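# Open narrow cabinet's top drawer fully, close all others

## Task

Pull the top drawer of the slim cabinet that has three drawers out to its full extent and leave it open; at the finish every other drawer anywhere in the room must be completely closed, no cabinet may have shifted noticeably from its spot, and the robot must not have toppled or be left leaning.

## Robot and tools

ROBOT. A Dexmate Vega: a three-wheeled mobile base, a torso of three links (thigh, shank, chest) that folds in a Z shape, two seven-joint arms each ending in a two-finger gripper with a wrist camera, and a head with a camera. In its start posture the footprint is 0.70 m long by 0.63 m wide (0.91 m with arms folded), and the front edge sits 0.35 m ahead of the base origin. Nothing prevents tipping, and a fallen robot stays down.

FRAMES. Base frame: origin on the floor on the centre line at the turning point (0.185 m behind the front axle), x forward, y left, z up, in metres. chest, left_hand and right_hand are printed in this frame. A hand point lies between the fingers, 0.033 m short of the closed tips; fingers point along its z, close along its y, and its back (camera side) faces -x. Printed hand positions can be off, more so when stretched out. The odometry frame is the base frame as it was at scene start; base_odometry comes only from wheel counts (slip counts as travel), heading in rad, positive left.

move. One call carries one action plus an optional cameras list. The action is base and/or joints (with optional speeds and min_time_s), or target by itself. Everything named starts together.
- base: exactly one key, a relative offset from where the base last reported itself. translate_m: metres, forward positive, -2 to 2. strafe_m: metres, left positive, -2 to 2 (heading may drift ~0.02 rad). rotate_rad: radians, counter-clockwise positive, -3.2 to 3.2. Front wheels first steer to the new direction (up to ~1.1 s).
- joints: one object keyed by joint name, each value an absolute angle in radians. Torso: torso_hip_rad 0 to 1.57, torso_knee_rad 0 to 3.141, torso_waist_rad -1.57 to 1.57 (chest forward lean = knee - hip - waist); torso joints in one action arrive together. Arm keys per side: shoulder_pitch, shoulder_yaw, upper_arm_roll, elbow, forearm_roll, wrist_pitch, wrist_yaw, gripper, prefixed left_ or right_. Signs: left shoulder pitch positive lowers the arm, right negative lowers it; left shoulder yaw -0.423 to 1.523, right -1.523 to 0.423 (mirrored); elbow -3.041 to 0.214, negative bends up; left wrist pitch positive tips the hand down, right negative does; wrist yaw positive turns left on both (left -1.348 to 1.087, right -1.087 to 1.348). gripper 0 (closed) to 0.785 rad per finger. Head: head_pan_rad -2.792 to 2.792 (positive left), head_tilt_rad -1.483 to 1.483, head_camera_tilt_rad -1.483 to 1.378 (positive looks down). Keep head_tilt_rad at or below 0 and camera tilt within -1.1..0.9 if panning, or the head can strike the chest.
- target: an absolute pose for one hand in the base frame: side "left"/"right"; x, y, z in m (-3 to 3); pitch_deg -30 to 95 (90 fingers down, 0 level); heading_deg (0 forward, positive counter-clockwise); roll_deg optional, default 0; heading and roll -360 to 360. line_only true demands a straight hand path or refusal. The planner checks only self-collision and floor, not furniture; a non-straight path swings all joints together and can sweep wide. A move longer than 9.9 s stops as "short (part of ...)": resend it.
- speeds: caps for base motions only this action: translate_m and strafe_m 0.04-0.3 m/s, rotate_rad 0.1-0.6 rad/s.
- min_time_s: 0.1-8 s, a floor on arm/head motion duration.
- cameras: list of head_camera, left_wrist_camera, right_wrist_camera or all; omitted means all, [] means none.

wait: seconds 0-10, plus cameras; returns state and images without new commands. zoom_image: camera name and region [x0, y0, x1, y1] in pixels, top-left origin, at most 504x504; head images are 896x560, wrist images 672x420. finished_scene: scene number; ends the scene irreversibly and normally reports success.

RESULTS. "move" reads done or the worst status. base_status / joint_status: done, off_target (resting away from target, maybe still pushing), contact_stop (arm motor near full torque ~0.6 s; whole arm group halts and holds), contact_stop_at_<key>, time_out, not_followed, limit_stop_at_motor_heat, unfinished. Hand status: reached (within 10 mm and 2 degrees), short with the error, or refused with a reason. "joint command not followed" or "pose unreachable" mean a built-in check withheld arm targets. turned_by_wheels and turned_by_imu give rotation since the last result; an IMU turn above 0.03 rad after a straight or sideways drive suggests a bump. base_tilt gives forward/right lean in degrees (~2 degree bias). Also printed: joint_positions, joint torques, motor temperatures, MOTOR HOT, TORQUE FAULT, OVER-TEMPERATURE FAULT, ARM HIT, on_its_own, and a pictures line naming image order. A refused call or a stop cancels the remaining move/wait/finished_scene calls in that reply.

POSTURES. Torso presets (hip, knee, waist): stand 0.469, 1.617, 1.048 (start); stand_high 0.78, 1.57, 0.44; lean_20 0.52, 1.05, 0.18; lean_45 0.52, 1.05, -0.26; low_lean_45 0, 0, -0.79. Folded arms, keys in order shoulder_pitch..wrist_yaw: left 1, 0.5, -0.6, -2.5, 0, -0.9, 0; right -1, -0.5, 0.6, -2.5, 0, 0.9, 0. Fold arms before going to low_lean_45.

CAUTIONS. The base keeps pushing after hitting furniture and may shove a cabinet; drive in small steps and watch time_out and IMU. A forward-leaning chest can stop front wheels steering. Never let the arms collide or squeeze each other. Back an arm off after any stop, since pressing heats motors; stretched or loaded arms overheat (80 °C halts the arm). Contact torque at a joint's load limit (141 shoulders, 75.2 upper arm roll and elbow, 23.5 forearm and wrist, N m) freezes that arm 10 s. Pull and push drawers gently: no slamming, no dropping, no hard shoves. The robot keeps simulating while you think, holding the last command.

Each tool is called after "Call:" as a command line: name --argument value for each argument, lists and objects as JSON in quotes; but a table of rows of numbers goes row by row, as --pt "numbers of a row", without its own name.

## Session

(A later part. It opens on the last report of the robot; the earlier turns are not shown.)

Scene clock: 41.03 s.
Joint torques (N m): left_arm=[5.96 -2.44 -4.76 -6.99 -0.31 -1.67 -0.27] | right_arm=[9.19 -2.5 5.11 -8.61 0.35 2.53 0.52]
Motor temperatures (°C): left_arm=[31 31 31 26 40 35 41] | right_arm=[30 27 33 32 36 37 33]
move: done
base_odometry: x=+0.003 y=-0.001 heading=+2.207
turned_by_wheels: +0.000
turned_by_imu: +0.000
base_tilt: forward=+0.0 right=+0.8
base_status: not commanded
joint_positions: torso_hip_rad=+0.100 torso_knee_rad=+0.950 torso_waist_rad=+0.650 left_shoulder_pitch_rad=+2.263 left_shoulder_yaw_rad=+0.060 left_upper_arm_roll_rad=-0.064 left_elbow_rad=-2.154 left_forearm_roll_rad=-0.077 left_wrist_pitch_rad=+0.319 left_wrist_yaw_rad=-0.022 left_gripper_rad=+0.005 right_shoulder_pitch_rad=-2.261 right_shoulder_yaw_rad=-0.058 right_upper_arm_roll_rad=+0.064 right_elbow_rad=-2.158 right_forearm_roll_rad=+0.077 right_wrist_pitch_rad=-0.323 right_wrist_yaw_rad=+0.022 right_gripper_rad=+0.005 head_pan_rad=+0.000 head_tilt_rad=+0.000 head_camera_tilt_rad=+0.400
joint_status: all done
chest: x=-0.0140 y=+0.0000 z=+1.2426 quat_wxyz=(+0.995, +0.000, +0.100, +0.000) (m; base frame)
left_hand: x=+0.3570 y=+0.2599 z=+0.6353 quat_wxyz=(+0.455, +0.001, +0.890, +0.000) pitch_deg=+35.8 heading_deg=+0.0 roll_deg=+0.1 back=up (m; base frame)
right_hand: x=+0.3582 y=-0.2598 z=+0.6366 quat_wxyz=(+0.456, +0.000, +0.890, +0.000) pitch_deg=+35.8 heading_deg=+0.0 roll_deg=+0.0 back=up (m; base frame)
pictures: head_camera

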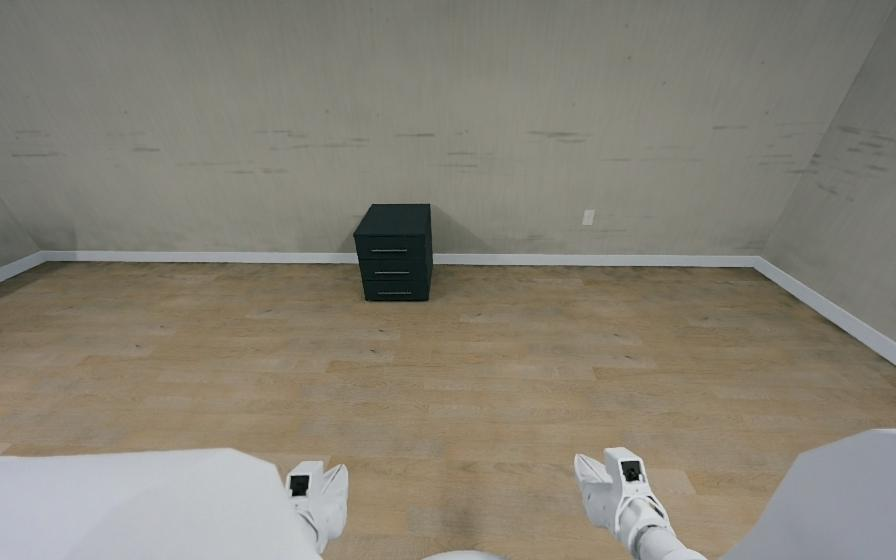

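Call:
move --joints '{"torso_hip_rad": 0.0, "torso_knee_rad": 0.65, "torso_waist_rad": 0.3}' --cameras '["head_camera"]'

Scene clock: 44.97 s.
Joint torques (N m): left_arm=[9.35 -2.61 -5.24 -8.02 -0.17 -1.46 -0.28] | right_arm=[5.4 -2.93 4.97 -6.57 0.27 1.85 0.38]
Motor temperatures (°C): left_arm=[31 31 31 26 40 35 41] | right_arm=[30 27 33 32 36 37 33]
move: done
base_odometry: x=+0.003 y=-0.001 heading=+2.207
turned_by_wheels: +0.000
turned_by_imu: +0.000
base_tilt: forward=+0.1 right=+0.8
base_status: not commanded
joint_positions: torso_hip_rad=+0.001 torso_knee_rad=+0.650 torso_waist_rad=+0.300 left_shoulder_pitch_rad=+2.263 left_shoulder_yaw_rad=+0.060 left_upper_arm_roll_rad=-0.064 left_elbow_rad=-2.154 left_forearm_roll_rad=-0.077 left_wrist_pitch_rad=+0.319 left_wrist_yaw_rad=-0.022 left_gripper_rad=+0.005 right_shoulder_pitch_rad=-2.261 right_shoulder_yaw_rad=-0.058 right_upper_arm_roll_rad=+0.064 right_elbow_rad=-2.158 right_forearm_roll_rad=+0.077 right_wrist_pitch_rad=-0.323 right_wrist_yaw_rad=+0.022 right_gripper_rad=+0.005 head_pan_rad=+0.000 head_tilt_rad=+0.000 head_camera_tilt_rad=+0.400
joint_status: all done
chest: x=-0.0074 y=+0.0000 z=+1.1478 quat_wxyz=(+0.985, +0.000, +0.174, +0.000) (m; base frame)
left_hand: x=+0.2691 y=+0.2599 z=+0.4920 quat_wxyz=(+0.388, +0.001, +0.922, +0.000) pitch_deg=+44.4 heading_deg=+0.0 roll_deg=+0.1 back=up (m; base frame)
right_hand: x=+0.2705 y=-0.2598 z=+0.4932 quat_wxyz=(+0.388, +0.000, +0.922, +0.000) pitch_deg=+44.3 heading_deg=+0.0 roll_deg=+0.0 back=up (m; base frame)
pictures: head_camera

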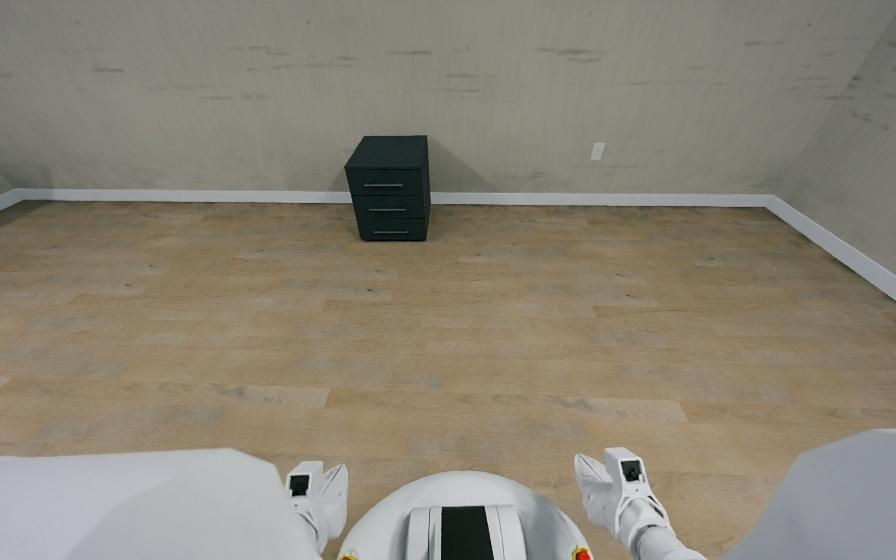

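Call:
move --base '{"translate_m": 0.7}' --joints '{"head_camera_tilt_rad": 0.2}' --speeds '{"translate_m": 0.15}' --cameras '["head_camera"]'

Call:
zoom_image --camera "head_camera" --region '[240, 180, 460, 400]'

Scene clock: 51.30 s.
Joint torques (N m): left_arm=[8.76 -3.66 -4.73 -6.82 -0.11 -1.95 -0.43] | right_arm=[5.23 -3.79 5.01 -7.22 0.25 2.17 0.3]
Motor temperatures (°C): left_arm=[31 31 31 26 40 35 41] | right_arm=[30 27 33 32 36 37 33]
move: done
base_odometry: x=-0.414 y=+0.562 heading=+2.208
turned_by_wheels: +0.001
turned_by_imu: +0.000
base_tilt: forward=+0.1 right=+0.7
base_status: done
joint_positions: torso_hip_rad=+0.001 torso_knee_rad=+0.650 torso_waist_rad=+0.300 left_shoulder_pitch_rad=+2.263 left_shoulder_yaw_rad=+0.060 left_upper_arm_roll_rad=-0.064 left_elbow_rad=-2.154 left_forearm_roll_rad=-0.077 left_wrist_pitch_rad=+0.319 left_wrist_yaw_rad=-0.022 left_gripper_rad=+0.005 right_shoulder_pitch_rad=-2.261 right_shoulder_yaw_rad=-0.058 right_upper_arm_roll_rad=+0.064 right_elbow_rad=-2.158 right_forearm_roll_rad=+0.077 right_wrist_pitch_rad=-0.323 right_wrist_yaw_rad=+0.022 right_gripper_rad=+0.005 head_pan_rad=+0.000 head_tilt_rad=+0.000 head_camera_tilt_rad=+0.200
joint_status: all done
chest: x=-0.0073 y=+0.0000 z=+1.1478 quat_wxyz=(+0.985, +0.000, +0.174, +0.000) (m; base frame)
left_hand: x=+0.2691 y=+0.2599 z=+0.4920 quat_wxyz=(+0.387, +0.001, +0.922, +0.000) pitch_deg=+44.4 heading_deg=+0.0 roll_deg=+0.1 back=up (m; base frame)
right_hand: x=+0.2705 y=-0.2598 z=+0.4932 quat_wxyz=(+0.388, +0.000, +0.922, +0.000) pitch_deg=+44.3 heading_deg=+0.0 roll_deg=+0.0 back=up (m; base frame)
pictures: head_camera

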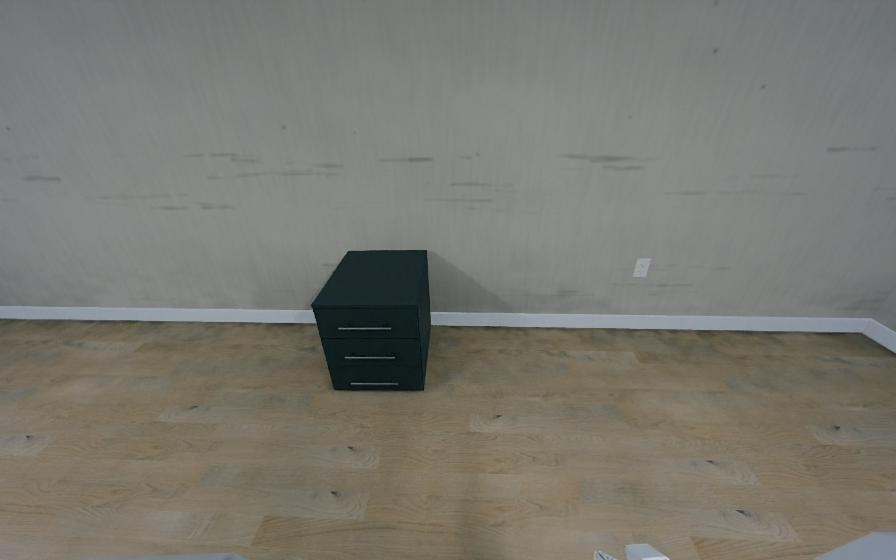

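Scaled by 2.291 from the camera's 896x560 image, which has a finer 960x600 frame.

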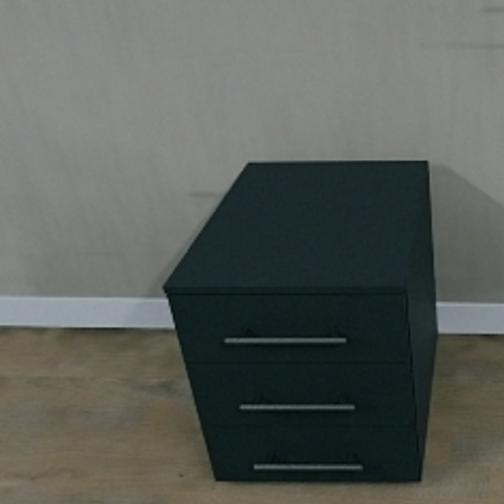

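Call:
move --target '{"side": "left", "x": 0.55, "y": 0.3, "z": 0.6, "pitch_deg": 30, "heading_deg": 0, "roll_deg": 0}' --cameras '["head_camera", "left_wrist_camera"]'

Scene clock: 55.77 s.
Joint torques (N m): left_arm=[-13.34 6.38 -6.7 -6.83 -0.22 -2.72 -0.27] | right_arm=[4.54 -2.42 5.06 -7.12 0.29 1.89 0.23]
Motor temperatures (°C): left_arm=[31 31 31 26 40 35 41] | right_arm=[30 27 33 32 36 37 33]
move: done
base_odometry: x=-0.414 y=+0.562 heading=+2.208
turned_by_wheels: +0.000
turned_by_imu: +0.000
base_tilt: forward=+0.1 right=+0.8
base_status: not commanded
joint_positions: torso_hip_rad=+0.001 torso_knee_rad=+0.650 torso_waist_rad=+0.300 left_shoulder_pitch_rad=+1.637 left_shoulder_yaw_rad=+0.132 left_upper_arm_roll_rad=-0.125 left_elbow_rad=-2.007 left_forearm_roll_rad=-0.137 left_wrist_pitch_rad=+0.558 left_wrist_yaw_rad=-0.067 left_gripper_rad=+0.005 right_shoulder_pitch_rad=-2.261 right_shoulder_yaw_rad=-0.058 right_upper_arm_roll_rad=+0.064 right_elbow_rad=-2.158 right_forearm_roll_rad=+0.077 right_wrist_pitch_rad=-0.323 right_wrist_yaw_rad=+0.022 right_gripper_rad=+0.005 head_pan_rad=+0.000 head_tilt_rad=+0.000 head_camera_tilt_rad=+0.200
joint_status: not commanded
chest: x=-0.0073 y=+0.0000 z=+1.1478 quat_wxyz=(+0.985, +0.000, +0.174, +0.000) (m; base frame)
left_hand: x=+0.5483 y=+0.2996 z=+0.5990 quat_wxyz=(+0.499, +0.000, +0.866, +0.000) pitch_deg=+30.1 heading_deg=+0.0 roll_deg=+0.0 back=up (m; base frame)
left_hand_status: reached (straight line, planned for 2.3 s): 2 mm and 0.1 deg off.
right_hand: x=+0.2705 y=-0.2598 z=+0.4932 quat_wxyz=(+0.388, +0.000, +0.922, +0.000) pitch_deg=+44.3 heading_deg=+0.0 roll_deg=+0.0 back=up (m; base frame)
pictures: head_camera, left_wrist_camera

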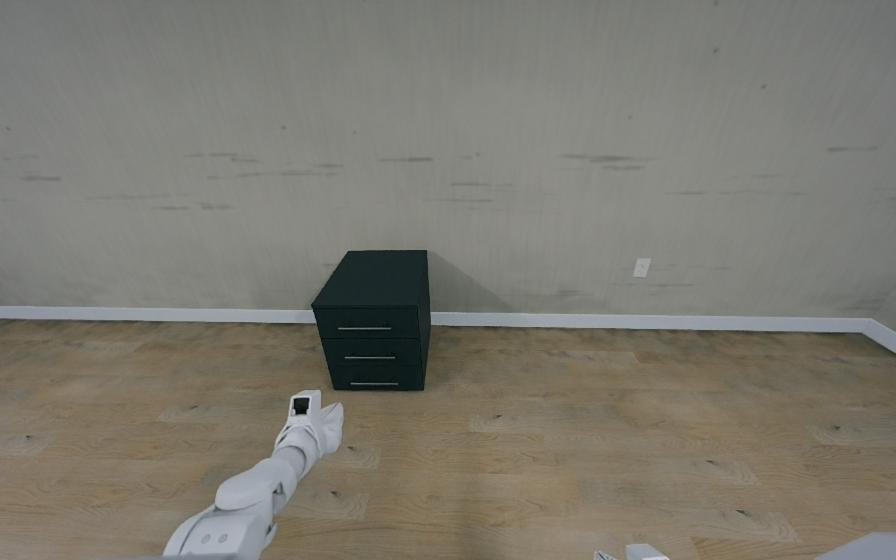

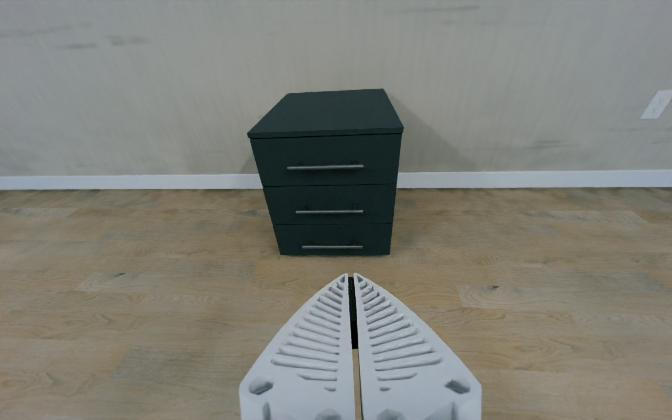

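Call:
move --base '{"translate_m": 0.2}' --speeds '{"translate_m": 0.1}' --cameras '["head_camera", "left_wrist_camera"]'

Call:
zoom_image --camera "left_wrist_camera" --region '[220, 60, 440, 280]'

Call:
zoom_image --camera "head_camera" --region '[240, 240, 440, 440]'

Scene clock: 59.70 s.
Joint torques (N m): left_arm=[-13.4 4.09 -5.97 -7.06 -0.14 -1.95 -0.53] | right_arm=[5.57 -3.77 4.6 -8.04 0.37 2.02 0.31]
Motor temperatures (°C): left_arm=[31 31 31 26 40 35 41] | right_arm=[30 27 33 32 36 37 33]
move: done
base_odometry: x=-0.533 y=+0.722 heading=+2.208
turned_by_wheels: +0.001
turned_by_imu: +0.001
base_tilt: forward=+0.1 right=+0.8
base_status: done
joint_positions: torso_hip_rad=+0.001 torso_knee_rad=+0.650 torso_waist_rad=+0.300 left_shoulder_pitch_rad=+1.633 left_shoulder_yaw_rad=+0.132 left_upper_arm_roll_rad=-0.125 left_elbow_rad=-2.005 left_forearm_roll_rad=-0.137 left_wrist_pitch_rad=+0.558 left_wrist_yaw_rad=-0.067 left_gripper_rad=+0.005 right_shoulder_pitch_rad=-2.261 right_shoulder_yaw_rad=-0.058 right_upper_arm_roll_rad=+0.064 right_elbow_rad=-2.158 right_forearm_roll_rad=+0.077 right_wrist_pitch_rad=-0.323 right_wrist_yaw_rad=+0.022 right_gripper_rad=+0.005 head_pan_rad=+0.000 head_tilt_rad=+0.000 head_camera_tilt_rad=+0.200
joint_status: not commanded
chest: x=-0.0073 y=+0.0000 z=+1.1478 quat_wxyz=(+0.985, +0.000, +0.174, +0.000) (m; base frame)
left_hand: x=+0.5498 y=+0.2999 z=+0.5997 quat_wxyz=(+0.500, +0.000, +0.866, +0.000) pitch_deg=+30.0 heading_deg=+0.0 roll_deg=+0.0 back=up (m; base frame)
right_hand: x=+0.2705 y=-0.2598 z=+0.4932 quat_wxyz=(+0.388, +0.000, +0.922, +0.000) pitch_deg=+44.3 heading_deg=+0.0 roll_deg=+0.0 back=up (m; base frame)
pictures: head_camera, left_wrist_camera

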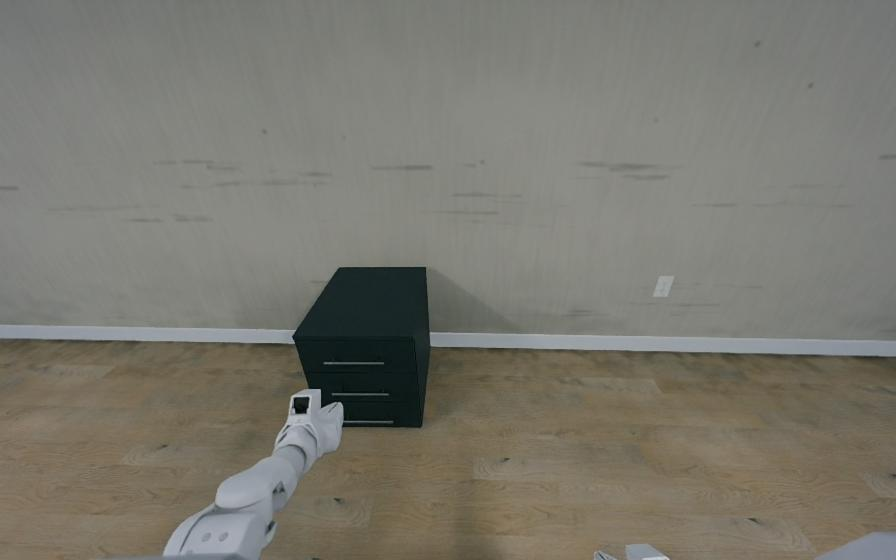

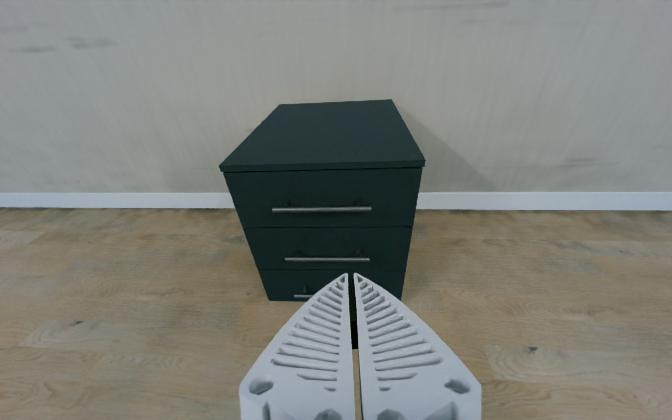

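Scaled by 2.291 from the camera's 672x420 image, which has a finer 960x600 frame.

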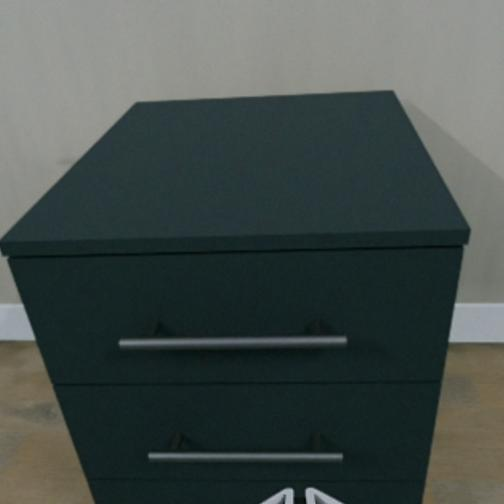

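Scaled by 2.520 from the camera's 896x560 image, which has a finer 960x600 frame.

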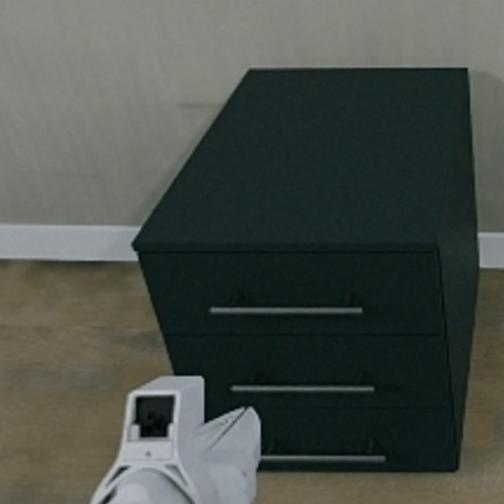

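Call:
move --base '{"strafe_m": 0.1}' --speeds '{"strafe_m": 0.1}' --cameras '["left_wrist_camera"]'

Call:
move --target '{"side": "left", "x": 0.6, "y": 0.24, "z": 0.55, "pitch_deg": 20, "heading_deg": 0, "roll_deg": 80}' --cameras '["head_camera", "left_wrist_camera"]'

Scene clock: 64.50 s.
Joint torques (N m): left_arm=[-12.52 3.93 -5.32 -7.46 0.01 -1.85 -0.09] | right_arm=[5.33 -2.08 4.54 -7.41 0.33 2.87 0.25]
Motor temperatures (°C): left_arm=[31 31 31 26 40 35 41] | right_arm=[30 27 33 32 36 37 33]
move: done
base_odometry: x=-0.613 y=+0.663 heading=+2.210
turned_by_wheels: +0.002
turned_by_imu: +0.004
base_tilt: forward=+0.1 right=+0.7
base_status: done
joint_positions: torso_hip_rad=+0.001 torso_knee_rad=+0.650 torso_waist_rad=+0.300 left_shoulder_pitch_rad=+1.633 left_shoulder_yaw_rad=+0.132 left_upper_arm_roll_rad=-0.125 left_elbow_rad=-2.005 left_forearm_roll_rad=-0.137 left_wrist_pitch_rad=+0.559 left_wrist_yaw_rad=-0.067 left_gripper_rad=+0.005 right_shoulder_pitch_rad=-2.261 right_shoulder_yaw_rad=-0.058 right_upper_arm_roll_rad=+0.064 right_elbow_rad=-2.158 right_forearm_roll_rad=+0.077 right_wrist_pitch_rad=-0.323 right_wrist_yaw_rad=+0.022 right_gripper_rad=+0.005 head_pan_rad=+0.000 head_tilt_rad=+0.000 head_camera_tilt_rad=+0.200
joint_status: not commanded
chest: x=-0.0073 y=+0.0000 z=+1.1478 quat_wxyz=(+0.985, +0.000, +0.174, +0.000) (m; base frame)
left_hand: x=+0.5498 y=+0.2999 z=+0.5997 quat_wxyz=(+0.500, +0.000, +0.866, +0.000) pitch_deg=+30.0 heading_deg=+0.0 roll_deg=+0.0 back=up (m; base frame)
right_hand: x=+0.2705 y=-0.2598 z=+0.4932 quat_wxyz=(+0.388, +0.000, +0.922, +0.000) pitch_deg=+44.3 heading_deg=+0.0 roll_deg=+0.0 back=up (m; base frame)
pictures: left_wrist_camera

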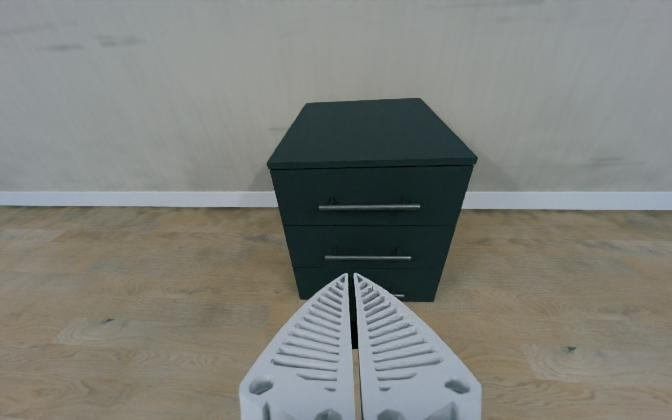

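Scene clock: 69.03 s.
Joint torques (N m): left_arm=[-17.52 4.78 -3.68 -5.7 1.28 -0.85 1.59] | right_arm=[4.28 -2.23 4.8 -7.37 0.23 2.52 0.27]
Motor temperatures (°C): left_arm=[31 31 31 26 40 35 41] | right_arm=[30 27 33 32 36 37 33]
move: done
base_odometry: x=-0.613 y=+0.663 heading=+2.210
turned_by_wheels: +0.000
turned_by_imu: +0.000
base_tilt: forward=+0.1 right=+0.7
base_status: not commanded
joint_positions: torso_hip_rad=+0.001 torso_knee_rad=+0.650 torso_waist_rad=+0.300 left_shoulder_pitch_rad=+1.357 left_shoulder_yaw_rad=+0.498 left_upper_arm_roll_rad=+0.532 left_elbow_rad=-1.516 left_forearm_roll_rad=+0.790 left_wrist_pitch_rad=+0.406 left_wrist_yaw_rad=+0.190 left_gripper_rad=+0.005 right_shoulder_pitch_rad=-2.261 right_shoulder_yaw_rad=-0.058 right_upper_arm_roll_rad=+0.064 right_elbow_rad=-2.158 right_forearm_roll_rad=+0.077 right_wrist_pitch_rad=-0.323 right_wrist_yaw_rad=+0.022 right_gripper_rad=+0.005 head_pan_rad=+0.000 head_tilt_rad=+0.000 head_camera_tilt_rad=+0.200
joint_status: not commanded
chest: x=-0.0073 y=+0.0000 z=+1.1478 quat_wxyz=(+0.985, +0.000, +0.174, +0.000) (m; base frame)
left_hand: x=+0.5996 y=+0.2403 z=+0.5499 quat_wxyz=(+0.440, +0.525, +0.630, +0.367) pitch_deg=+20.1 heading_deg=+0.0 roll_deg=+79.7 (m; base frame)
left_hand_status: reached (straight line, planned for 3.2 s): 0 mm and 0.4 deg off.
right_hand: x=+0.2705 y=-0.2598 z=+0.4932 quat_wxyz=(+0.388, +0.000, +0.922, +0.000) pitch_deg=+44.3 heading_deg=+0.0 roll_deg=+0.0 back=up (m; base frame)
pictures: head_camera, left_wrist_camera

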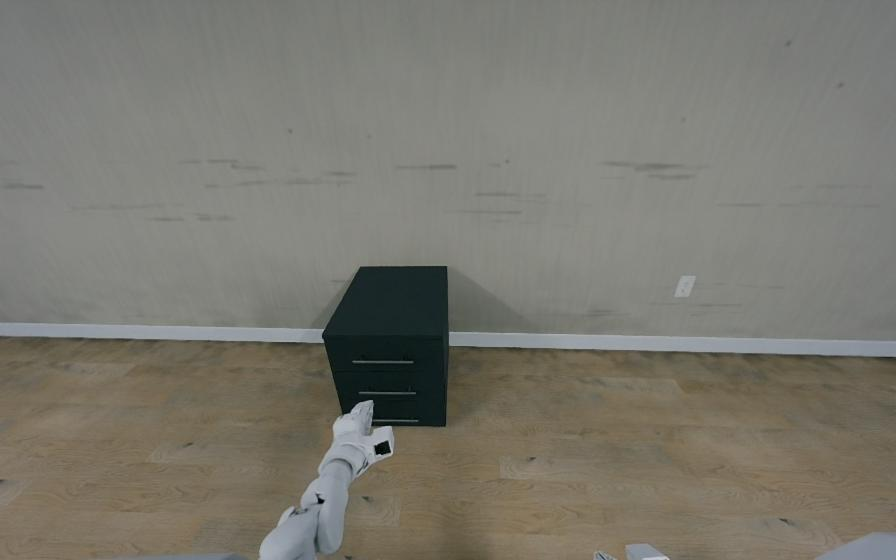

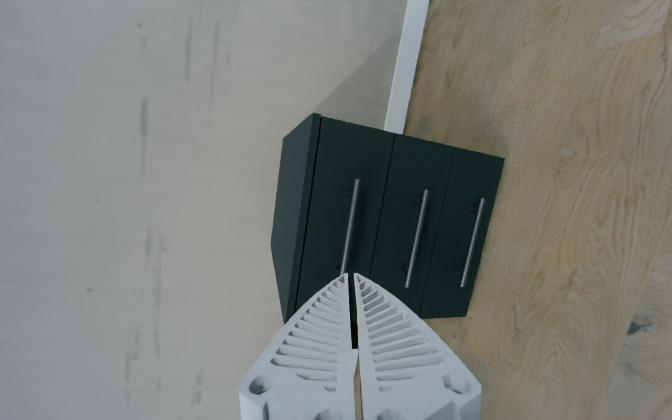

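Call:
zoom_image --camera "left_wrist_camera" --region '[260, 100, 520, 340]'

Call:
zoom_image --camera "head_camera" --region '[300, 300, 480, 480]'

Scaled by 1.938 from the camera's 672x420 image, which has a finer 960x600 frame.

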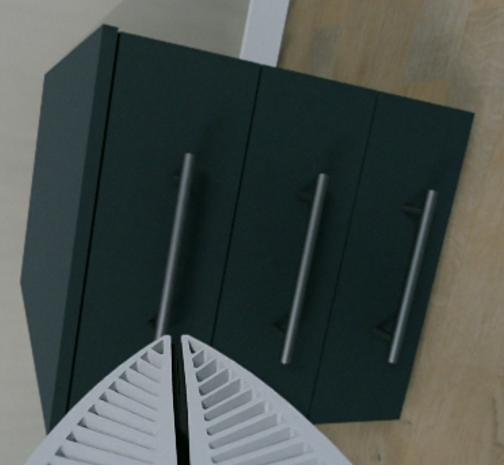

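Scaled by 2.800 from the camera's 896x560 image, which has a finer 960x600 frame.

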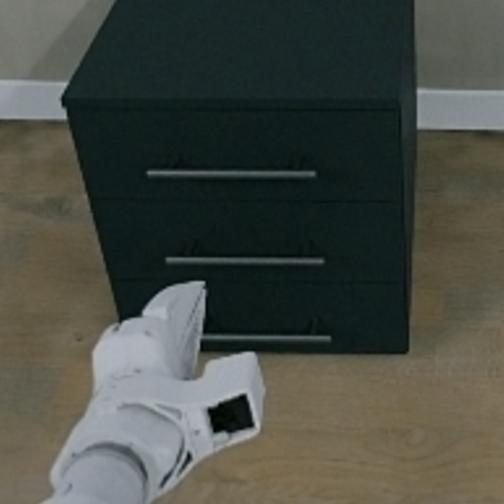

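Call:
move --joints '{"left_gripper_rad": 0.35}' --cameras '[]'

Call:
move --target '{"side": "left", "x": 0.6, "y": 0.275, "z": 0.43, "pitch_deg": 20, "heading_deg": 0, "roll_deg": 90}' --cameras '["head_camera", "left_wrist_camera"]'

Scene clock: 72.57 s.
Joint torques (N m): left_arm=[-18.46 5.77 -3.38 -4.99 1.2 -0.3 1.09] | right_arm=[3.96 -3.37 4.2 -7.49 0.42 1.74 0.17]
Motor temperatures (°C): left_arm=[31 31 31 26 40 35 41] | right_arm=[30 27 33 32 36 37 33]
move: done
base_odometry: x=-0.613 y=+0.663 heading=+2.210
turned_by_wheels: +0.000
turned_by_imu: +0.000
base_tilt: forward=+0.1 right=+0.7
base_status: not commanded
joint_positions: torso_hip_rad=+0.001 torso_knee_rad=+0.650 torso_waist_rad=+0.300 left_shoulder_pitch_rad=+1.355 left_shoulder_yaw_rad=+0.499 left_upper_arm_roll_rad=+0.535 left_elbow_rad=-1.514 left_forearm_roll_rad=+0.794 left_wrist_pitch_rad=+0.407 left_wrist_yaw_rad=+0.191 left_gripper_rad=+0.350 right_shoulder_pitch_rad=-2.261 right_shoulder_yaw_rad=-0.058 right_upper_arm_roll_rad=+0.064 right_elbow_rad=-2.158 right_forearm_roll_rad=+0.077 right_wrist_pitch_rad=-0.323 right_wrist_yaw_rad=+0.022 right_gripper_rad=+0.005 head_pan_rad=+0.000 head_tilt_rad=+0.000 head_camera_tilt_rad=+0.200
joint_status: all done
chest: x=-0.0073 y=+0.0000 z=+1.1478 quat_wxyz=(+0.985, +0.000, +0.174, +0.000) (m; base frame)
left_hand: x=+0.5998 y=+0.2400 z=+0.5498 quat_wxyz=(+0.439, +0.527, +0.628, +0.369) pitch_deg=+20.0 heading_deg=+0.0 roll_deg=+80.0 (m; base frame)
right_hand: x=+0.2705 y=-0.2598 z=+0.4932 quat_wxyz=(+0.388, +0.000, +0.922, +0.000) pitch_deg=+44.3 heading_deg=+0.0 roll_deg=+0.0 back=up (m; base frame)
pictures: none
No camera images: "cameras" was empty.

Scene clock: 72.87 s.
Joint torques (N m): left_arm=[-18.6 4.33 -3.43 -5.94 1.39 -0.45 1.58] | right_arm=[3.71 -2.09 4.92 -7.98 0.31 2.38 0.38]
Motor temperatures (°C): left_arm=[31 31 31 26 40 35 41] | right_arm=[30 27 33 32 36 37 33]
move: refused
base_odometry: x=-0.613 y=+0.663 heading=+2.210
turned_by_wheels: +0.000
turned_by_imu: +0.000
base_tilt: forward=+0.1 right=+0.7
base_status: not commanded
joint_positions: torso_hip_rad=+0.001 torso_knee_rad=+0.650 torso_waist_rad=+0.300 left_shoulder_pitch_rad=+1.355 left_shoulder_yaw_rad=+0.499 left_upper_arm_roll_rad=+0.535 left_elbow_rad=-1.514 left_forearm_roll_rad=+0.794 left_wrist_pitch_rad=+0.407 left_wrist_yaw_rad=+0.191 left_gripper_rad=+0.350 right_shoulder_pitch_rad=-2.261 right_shoulder_yaw_rad=-0.058 right_upper_arm_roll_rad=+0.064 right_elbow_rad=-2.158 right_forearm_roll_rad=+0.077 right_wrist_pitch_rad=-0.323 right_wrist_yaw_rad=+0.022 right_gripper_rad=+0.005 head_pan_rad=+0.000 head_tilt_rad=+0.000 head_camera_tilt_rad=+0.200
joint_status: not commanded
chest: x=-0.0073 y=+0.0000 z=+1.1478 quat_wxyz=(+0.985, +0.000, +0.174, +0.000) (m; base frame)
left_hand: x=+0.5998 y=+0.2400 z=+0.5498 quat_wxyz=(+0.439, +0.527, +0.628, +0.369) pitch_deg=+20.0 heading_deg=+0.0 roll_deg=+80.0 (m; base frame)
left_hand_status: refused: no posture of the arm gets there (out of reach): the closest leaves the hand 0.3 cm and 0 deg from the pose. Nothing moved.
right_hand: x=+0.2705 y=-0.2598 z=+0.4932 quat_wxyz=(+0.388, +0.000, +0.922, +0.000) pitch_deg=+44.3 heading_deg=+0.0 roll_deg=+0.0 back=up (m; base frame)
pictures: head_camera, left_wrist_camera

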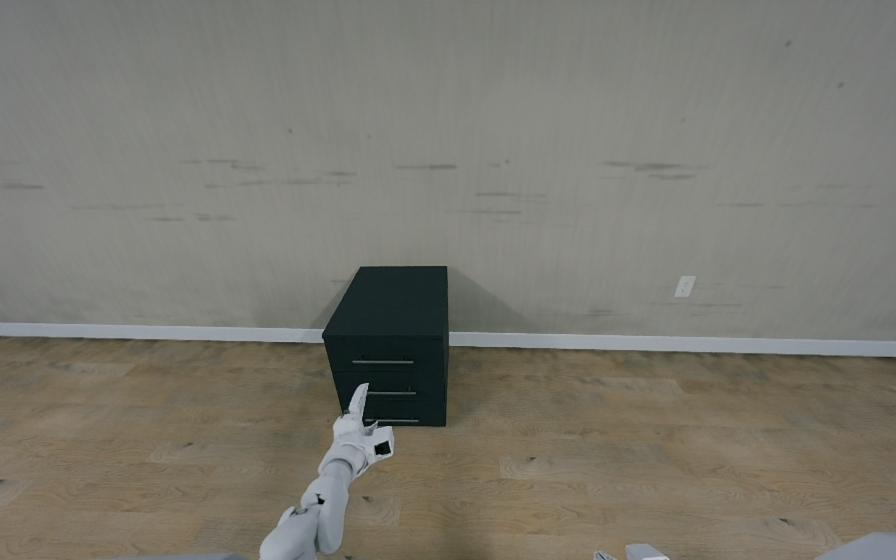

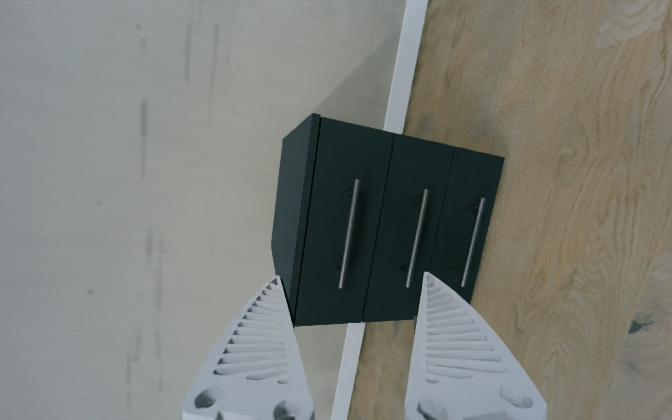

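Call:
move --target '{"side": "right", "x": 0.38, "y": -0.28, "z": 0.75, "pitch_deg": 20, "heading_deg": 0, "roll_deg": 0}' --cameras '[]'

Call:
move --target '{"side": "left", "x": 0.5, "y": 0.26, "z": 0.6, "pitch_deg": 20, "heading_deg": 0, "roll_deg": 80}' --cameras '[]'

Call:
move --joints '{"torso_waist_rad": 0.1, "head_camera_tilt_rad": 0.1}' --cameras '["head_camera", "left_wrist_camera"]'

Scene clock: 76.37 s.
Joint torques (N m): left_arm=[-17.1 4.35 -3.29 -7.03 1.51 -0.52 1.58] | right_arm=[-15.14 0.33 5.6 -8.86 0.5 3.48 0.3]
Motor temperatures (°C): left_arm=[31 31 31 26 40 35 41] | right_arm=[30 27 33 32 36 37 33]
move: done
base_odometry: x=-0.613 y=+0.663 heading=+2.210
turned_by_wheels: +0.000
turned_by_imu: +0.000
base_tilt: forward=+0.1 right=+0.7
base_status: not commanded
joint_positions: torso_hip_rad=+0.001 torso_knee_rad=+0.650 torso_waist_rad=+0.300 left_shoulder_pitch_rad=+1.355 left_shoulder_yaw_rad=+0.499 left_upper_arm_roll_rad=+0.535 left_elbow_rad=-1.514 left_forearm_roll_rad=+0.794 left_wrist_pitch_rad=+0.407 left_wrist_yaw_rad=+0.191 left_gripper_rad=+0.350 right_shoulder_pitch_rad=-2.360 right_shoulder_yaw_rad=-0.046 right_upper_arm_roll_rad=+0.184 right_elbow_rad=-2.585 right_forearm_roll_rad=+0.167 right_wrist_pitch_rad=-0.238 right_wrist_yaw_rad=+0.060 right_gripper_rad=+0.005 head_pan_rad=+0.000 head_tilt_rad=+0.000 head_camera_tilt_rad=+0.200
joint_status: not commanded
chest: x=-0.0073 y=+0.0000 z=+1.1478 quat_wxyz=(+0.985, +0.000, +0.174, +0.000) (m; base frame)
left_hand: x=+0.5998 y=+0.2400 z=+0.5498 quat_wxyz=(+0.439, +0.527, +0.628, +0.369) pitch_deg=+20.0 heading_deg=+0.0 roll_deg=+80.0 (m; base frame)
right_hand: x=+0.3792 y=-0.2798 z=+0.7472 quat_wxyz=(+0.572, +0.000, +0.820, +0.000) pitch_deg=+20.3 heading_deg=+0.0 roll_deg=+0.0 back=up (m; base frame)
right_hand_status: reached (straight line, planned for 1.7 s): 3 mm and 0.3 deg off.
pictures: none
No camera images: "cameras" was empty.

Scene clock: 79.37 s.
Joint torques (N m): left_arm=[-2.38 4.24 -9.7 -6.85 1.23 -0.53 1.34] | right_arm=[-14.67 0 6.02 -9.65 0.54 3.06 0.1]
Motor temperatures (°C): left_arm=[31 31 31 26 40 35 41] | right_arm=[30 27 33 32 36 37 33]
move: done
base_odometry: x=-0.613 y=+0.663 heading=+2.210
turned_by_wheels: +0.000
turned_by_imu: +0.000
base_tilt: forward=+0.0 right=+0.7
base_status: not commanded
joint_positions: torso_hip_rad=+0.001 torso_knee_rad=+0.650 torso_waist_rad=+0.300 left_shoulder_pitch_rad=+1.720 left_shoulder_yaw_rad=+0.670 left_upper_arm_roll_rad=+0.407 left_elbow_rad=-1.950 left_forearm_roll_rad=+0.799 left_wrist_pitch_rad=+0.522 left_wrist_yaw_rad=+0.179 left_gripper_rad=+0.350 right_shoulder_pitch_rad=-2.360 right_shoulder_yaw_rad=-0.045 right_upper_arm_roll_rad=+0.186 right_elbow_rad=-2.589 right_forearm_roll_rad=+0.168 right_wrist_pitch_rad=-0.238 right_wrist_yaw_rad=+0.060 right_gripper_rad=+0.005 head_pan_rad=+0.000 head_tilt_rad=+0.000 head_camera_tilt_rad=+0.200
joint_status: not commanded
chest: x=-0.0073 y=+0.0000 z=+1.1478 quat_wxyz=(+0.985, +0.000, +0.174, +0.000) (m; base frame)
left_hand: x=+0.5008 y=+0.2598 z=+0.5992 quat_wxyz=(+0.439, +0.527, +0.628, +0.369) pitch_deg=+20.0 heading_deg=+0.0 roll_deg=+80.0 (m; base frame)
left_hand_status: reached (straight line, planned for 1.7 s): 1 mm and 0.0 deg off.
right_hand: x=+0.3800 y=-0.2799 z=+0.7498 quat_wxyz=(+0.573, +0.000, +0.819, +0.000) pitch_deg=+20.0 heading_deg=+0.0 roll_deg=+0.0 back=up (m; base frame)
pictures: none
No camera images: "cameras" was empty.

Scene clock: 81.37 s.
Joint torques (N m): left_arm=[1.81 5.67 -7.76 -7.05 1.22 0.34 1.34] | right_arm=[-17.27 0.86 6.09 -7.32 0.45 3.73 0.45]
Motor temperatures (°C): left_arm=[31 31 31 26 40 35 41] | right_arm=[30 27 33 32 36 37 33]
move: done
base_odometry: x=-0.613 y=+0.663 heading=+2.210
turned_by_wheels: +0.000
turned_by_imu: +0.000
base_tilt: forward=+0.1 right=+0.7
base_status: not commanded
joint_positions: torso_hip_rad=+0.001 torso_knee_rad=+0.650 torso_waist_rad=+0.100 left_shoulder_pitch_rad=+1.723 left_shoulder_yaw_rad=+0.672 left_upper_arm_roll_rad=+0.406 left_elbow_rad=-1.953 left_forearm_roll_rad=+0.799 left_wrist_pitch_rad=+0.523 left_wrist_yaw_rad=+0.180 left_gripper_rad=+0.350 right_shoulder_pitch_rad=-2.360 right_shoulder_yaw_rad=-0.045 right_upper_arm_roll_rad=+0.186 right_elbow_rad=-2.589 right_forearm_roll_rad=+0.168 right_wrist_pitch_rad=-0.238 right_wrist_yaw_rad=+0.060 right_gripper_rad=+0.005 head_pan_rad=+0.000 head_tilt_rad=+0.000 head_camera_tilt_rad=+0.100
joint_status: all done
chest: x=+0.0778 y=+0.0000 z=+1.1198 quat_wxyz=(+0.963, +0.000, +0.271, +0.000) (m; base frame)
left_hand: x=+0.4661 y=+0.2599 z=+0.4820 quat_wxyz=(+0.374, +0.561, +0.668, +0.314) pitch_deg=+31.5 heading_deg=+0.0 roll_deg=+80.0 (m; base frame)
right_hand: x=+0.3784 y=-0.2799 z=+0.6528 quat_wxyz=(+0.489, +0.000, +0.872, +0.000) pitch_deg=+31.5 heading_deg=+0.0 roll_deg=+0.0 back=up (m; base frame)
pictures: head_camera, left_wrist_camera

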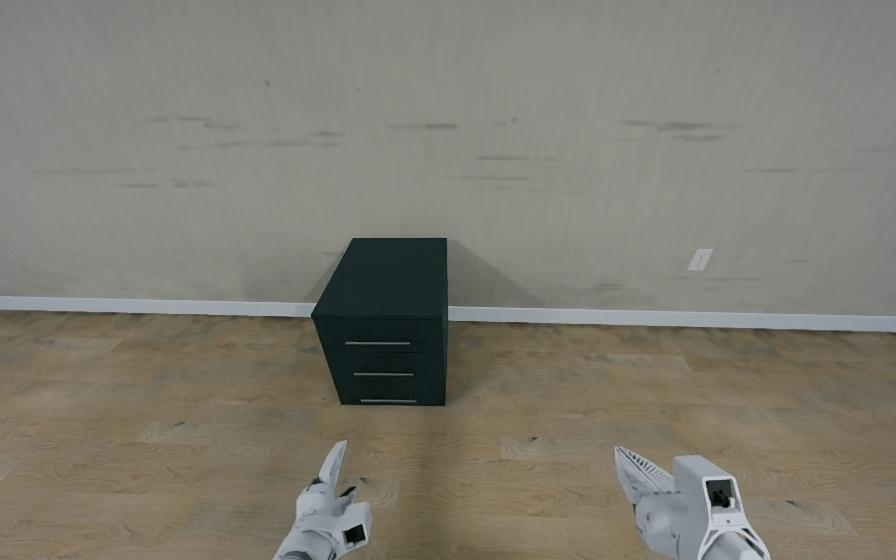

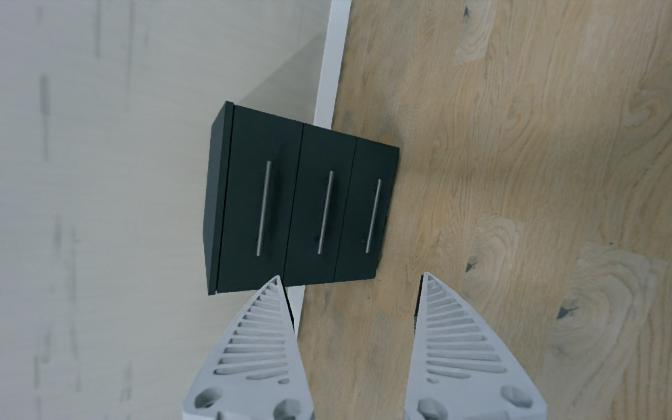

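Call:
move --target '{"side": "left", "x": 0.6, "y": 0.275, "z": 0.42, "pitch_deg": 20, "heading_deg": 0, "roll_deg": 90}' --cameras '["head_camera", "left_wrist_camera"]'

Scene clock: 85.80 s.
Joint torques (N m): left_arm=[-15.65 -1.11 -1.86 -3.52 0.87 -0.52 1.24] | right_arm=[-17.93 0.41 5.45 -8.38 0.49 3.26 0.27]
Motor temperatures (°C): left_arm=[31 31 31 26 40 35 41] | right_arm=[30 27 33 32 36 37 33]
move: done
base_odometry: x=-0.613 y=+0.663 heading=+2.210
turned_by_wheels: +0.000
turned_by_imu: +0.000
base_tilt: forward=+0.1 right=+0.7
base_status: not commanded
joint_positions: torso_hip_rad=+0.001 torso_knee_rad=+0.650 torso_waist_rad=+0.100 left_shoulder_pitch_rad=+1.180 left_shoulder_yaw_rad=+0.449 left_upper_arm_roll_rad=+0.596 left_elbow_rad=-1.103 left_forearm_roll_rad=+0.880 left_wrist_pitch_rad=+0.259 left_wrist_yaw_rad=+0.510 left_gripper_rad=+0.350 right_shoulder_pitch_rad=-2.360 right_shoulder_yaw_rad=-0.045 right_upper_arm_roll_rad=+0.186 right_elbow_rad=-2.589 right_forearm_roll_rad=+0.168 right_wrist_pitch_rad=-0.238 right_wrist_yaw_rad=+0.060 right_gripper_rad=+0.005 head_pan_rad=+0.000 head_tilt_rad=+0.000 head_camera_tilt_rad=+0.100
joint_status: not commanded
chest: x=+0.0778 y=+0.0000 z=+1.1198 quat_wxyz=(+0.963, +0.000, +0.271, +0.000) (m; base frame)
left_hand: x=+0.5994 y=+0.2752 z=+0.4199 quat_wxyz=(+0.405, +0.579, +0.580, +0.405) pitch_deg=+20.1 heading_deg=+0.0 roll_deg=+90.0 (m; base frame)
left_hand_status: reached (straight line, planned for 3.0 s): 1 mm and 0.1 deg off.
right_hand: x=+0.3784 y=-0.2799 z=+0.6528 quat_wxyz=(+0.489, +0.000, +0.872, +0.000) pitch_deg=+31.5 heading_deg=+0.0 roll_deg=+0.0 back=up (m; base frame)
pictures: head_camera, left_wrist_camera

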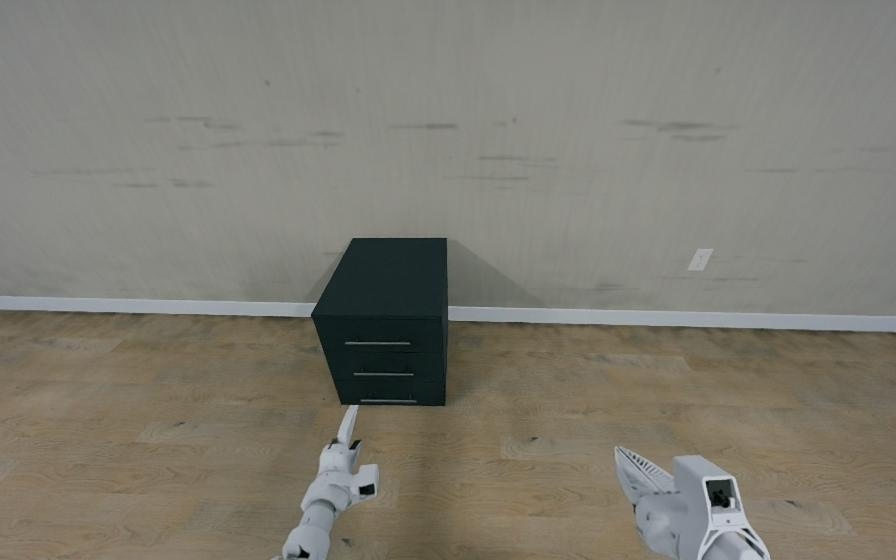

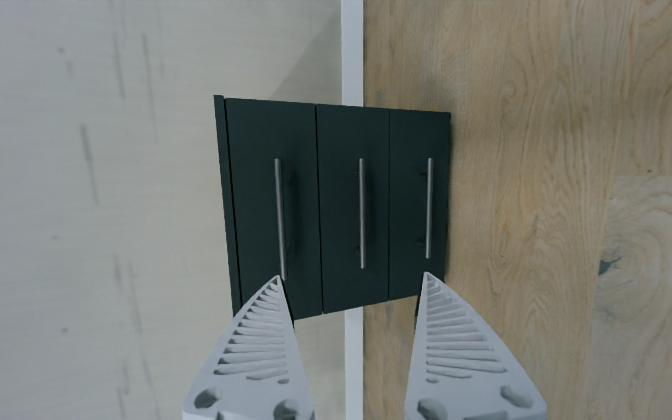

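Call:
move --base '{"translate_m": 0.15}' --speeds '{"translate_m": 0.08}' --cameras '["head_camera", "left_wrist_camera"]'

Call:
zoom_image --camera "left_wrist_camera" --region '[180, 80, 500, 400]'

Scene clock: 89.67 s.
Joint torques (N m): left_arm=[-12.85 1.88 -1.52 -3.16 0.85 -0.24 1.53] | right_arm=[-17.97 -0.72 5.75 -6.86 0.24 3.61 0.33]
Motor temperatures (°C): left_arm=[31 31 31 26 40 35 41] | right_arm=[30 27 33 32 36 37 33]
move: done
base_odometry: x=-0.702 y=+0.783 heading=+2.209
turned_by_wheels: -0.001
turned_by_imu: -0.003
base_tilt: forward=+0.1 right=+0.7
base_status: done
joint_positions: torso_hip_rad=+0.001 torso_knee_rad=+0.650 torso_waist_rad=+0.100 left_shoulder_pitch_rad=+1.178 left_shoulder_yaw_rad=+0.448 left_upper_arm_roll_rad=+0.597 left_elbow_rad=-1.099 left_forearm_roll_rad=+0.880 left_wrist_pitch_rad=+0.258 left_wrist_yaw_rad=+0.512 left_gripper_rad=+0.350 right_shoulder_pitch_rad=-2.360 right_shoulder_yaw_rad=-0.045 right_upper_arm_roll_rad=+0.186 right_elbow_rad=-2.589 right_forearm_roll_rad=+0.168 right_wrist_pitch_rad=-0.238 right_wrist_yaw_rad=+0.060 right_gripper_rad=+0.005 head_pan_rad=+0.000 head_tilt_rad=+0.000 head_camera_tilt_rad=+0.100
joint_status: not commanded
chest: x=+0.0779 y=+0.0000 z=+1.1198 quat_wxyz=(+0.962, +0.000, +0.271, +0.000) (m; base frame)
left_hand: x=+0.5998 y=+0.2752 z=+0.4198 quat_wxyz=(+0.405, +0.579, +0.579, +0.406) pitch_deg=+20.0 heading_deg=+0.0 roll_deg=-90.0 (m; base frame)
right_hand: x=+0.3784 y=-0.2799 z=+0.6528 quat_wxyz=(+0.489, +0.000, +0.872, +0.000) pitch_deg=+31.5 heading_deg=+0.0 roll_deg=+0.0 back=up (m; base frame)
pictures: head_camera, left_wrist_camera

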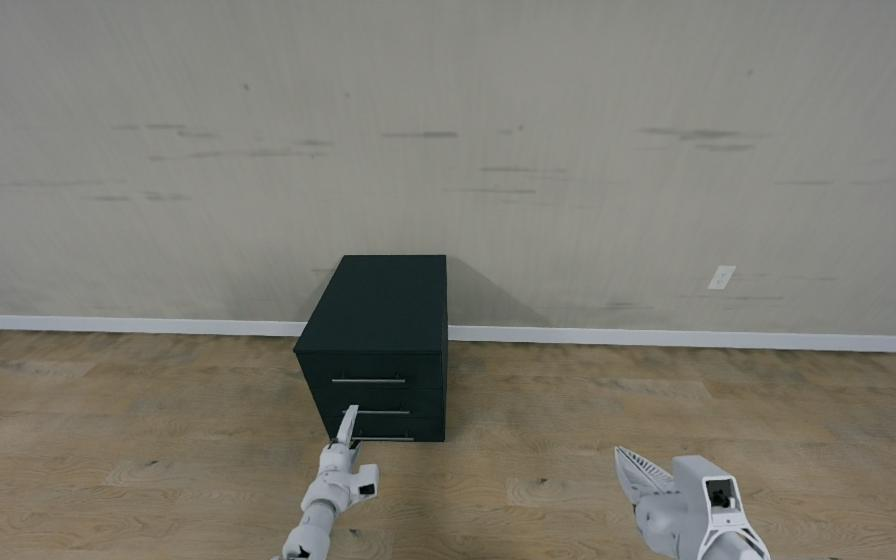

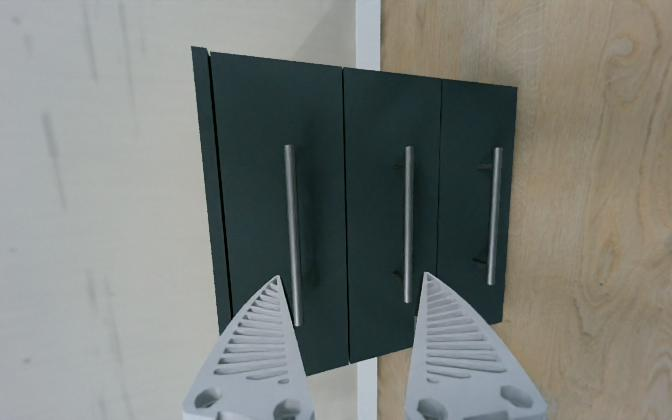

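Scaled by 1.575 from the camera's 672x420 image, which has a finer 960x600 frame.

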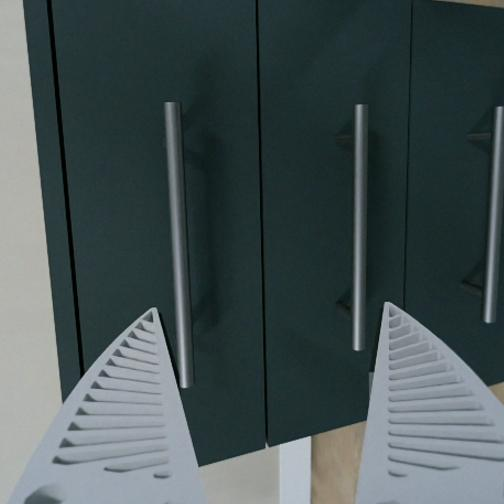

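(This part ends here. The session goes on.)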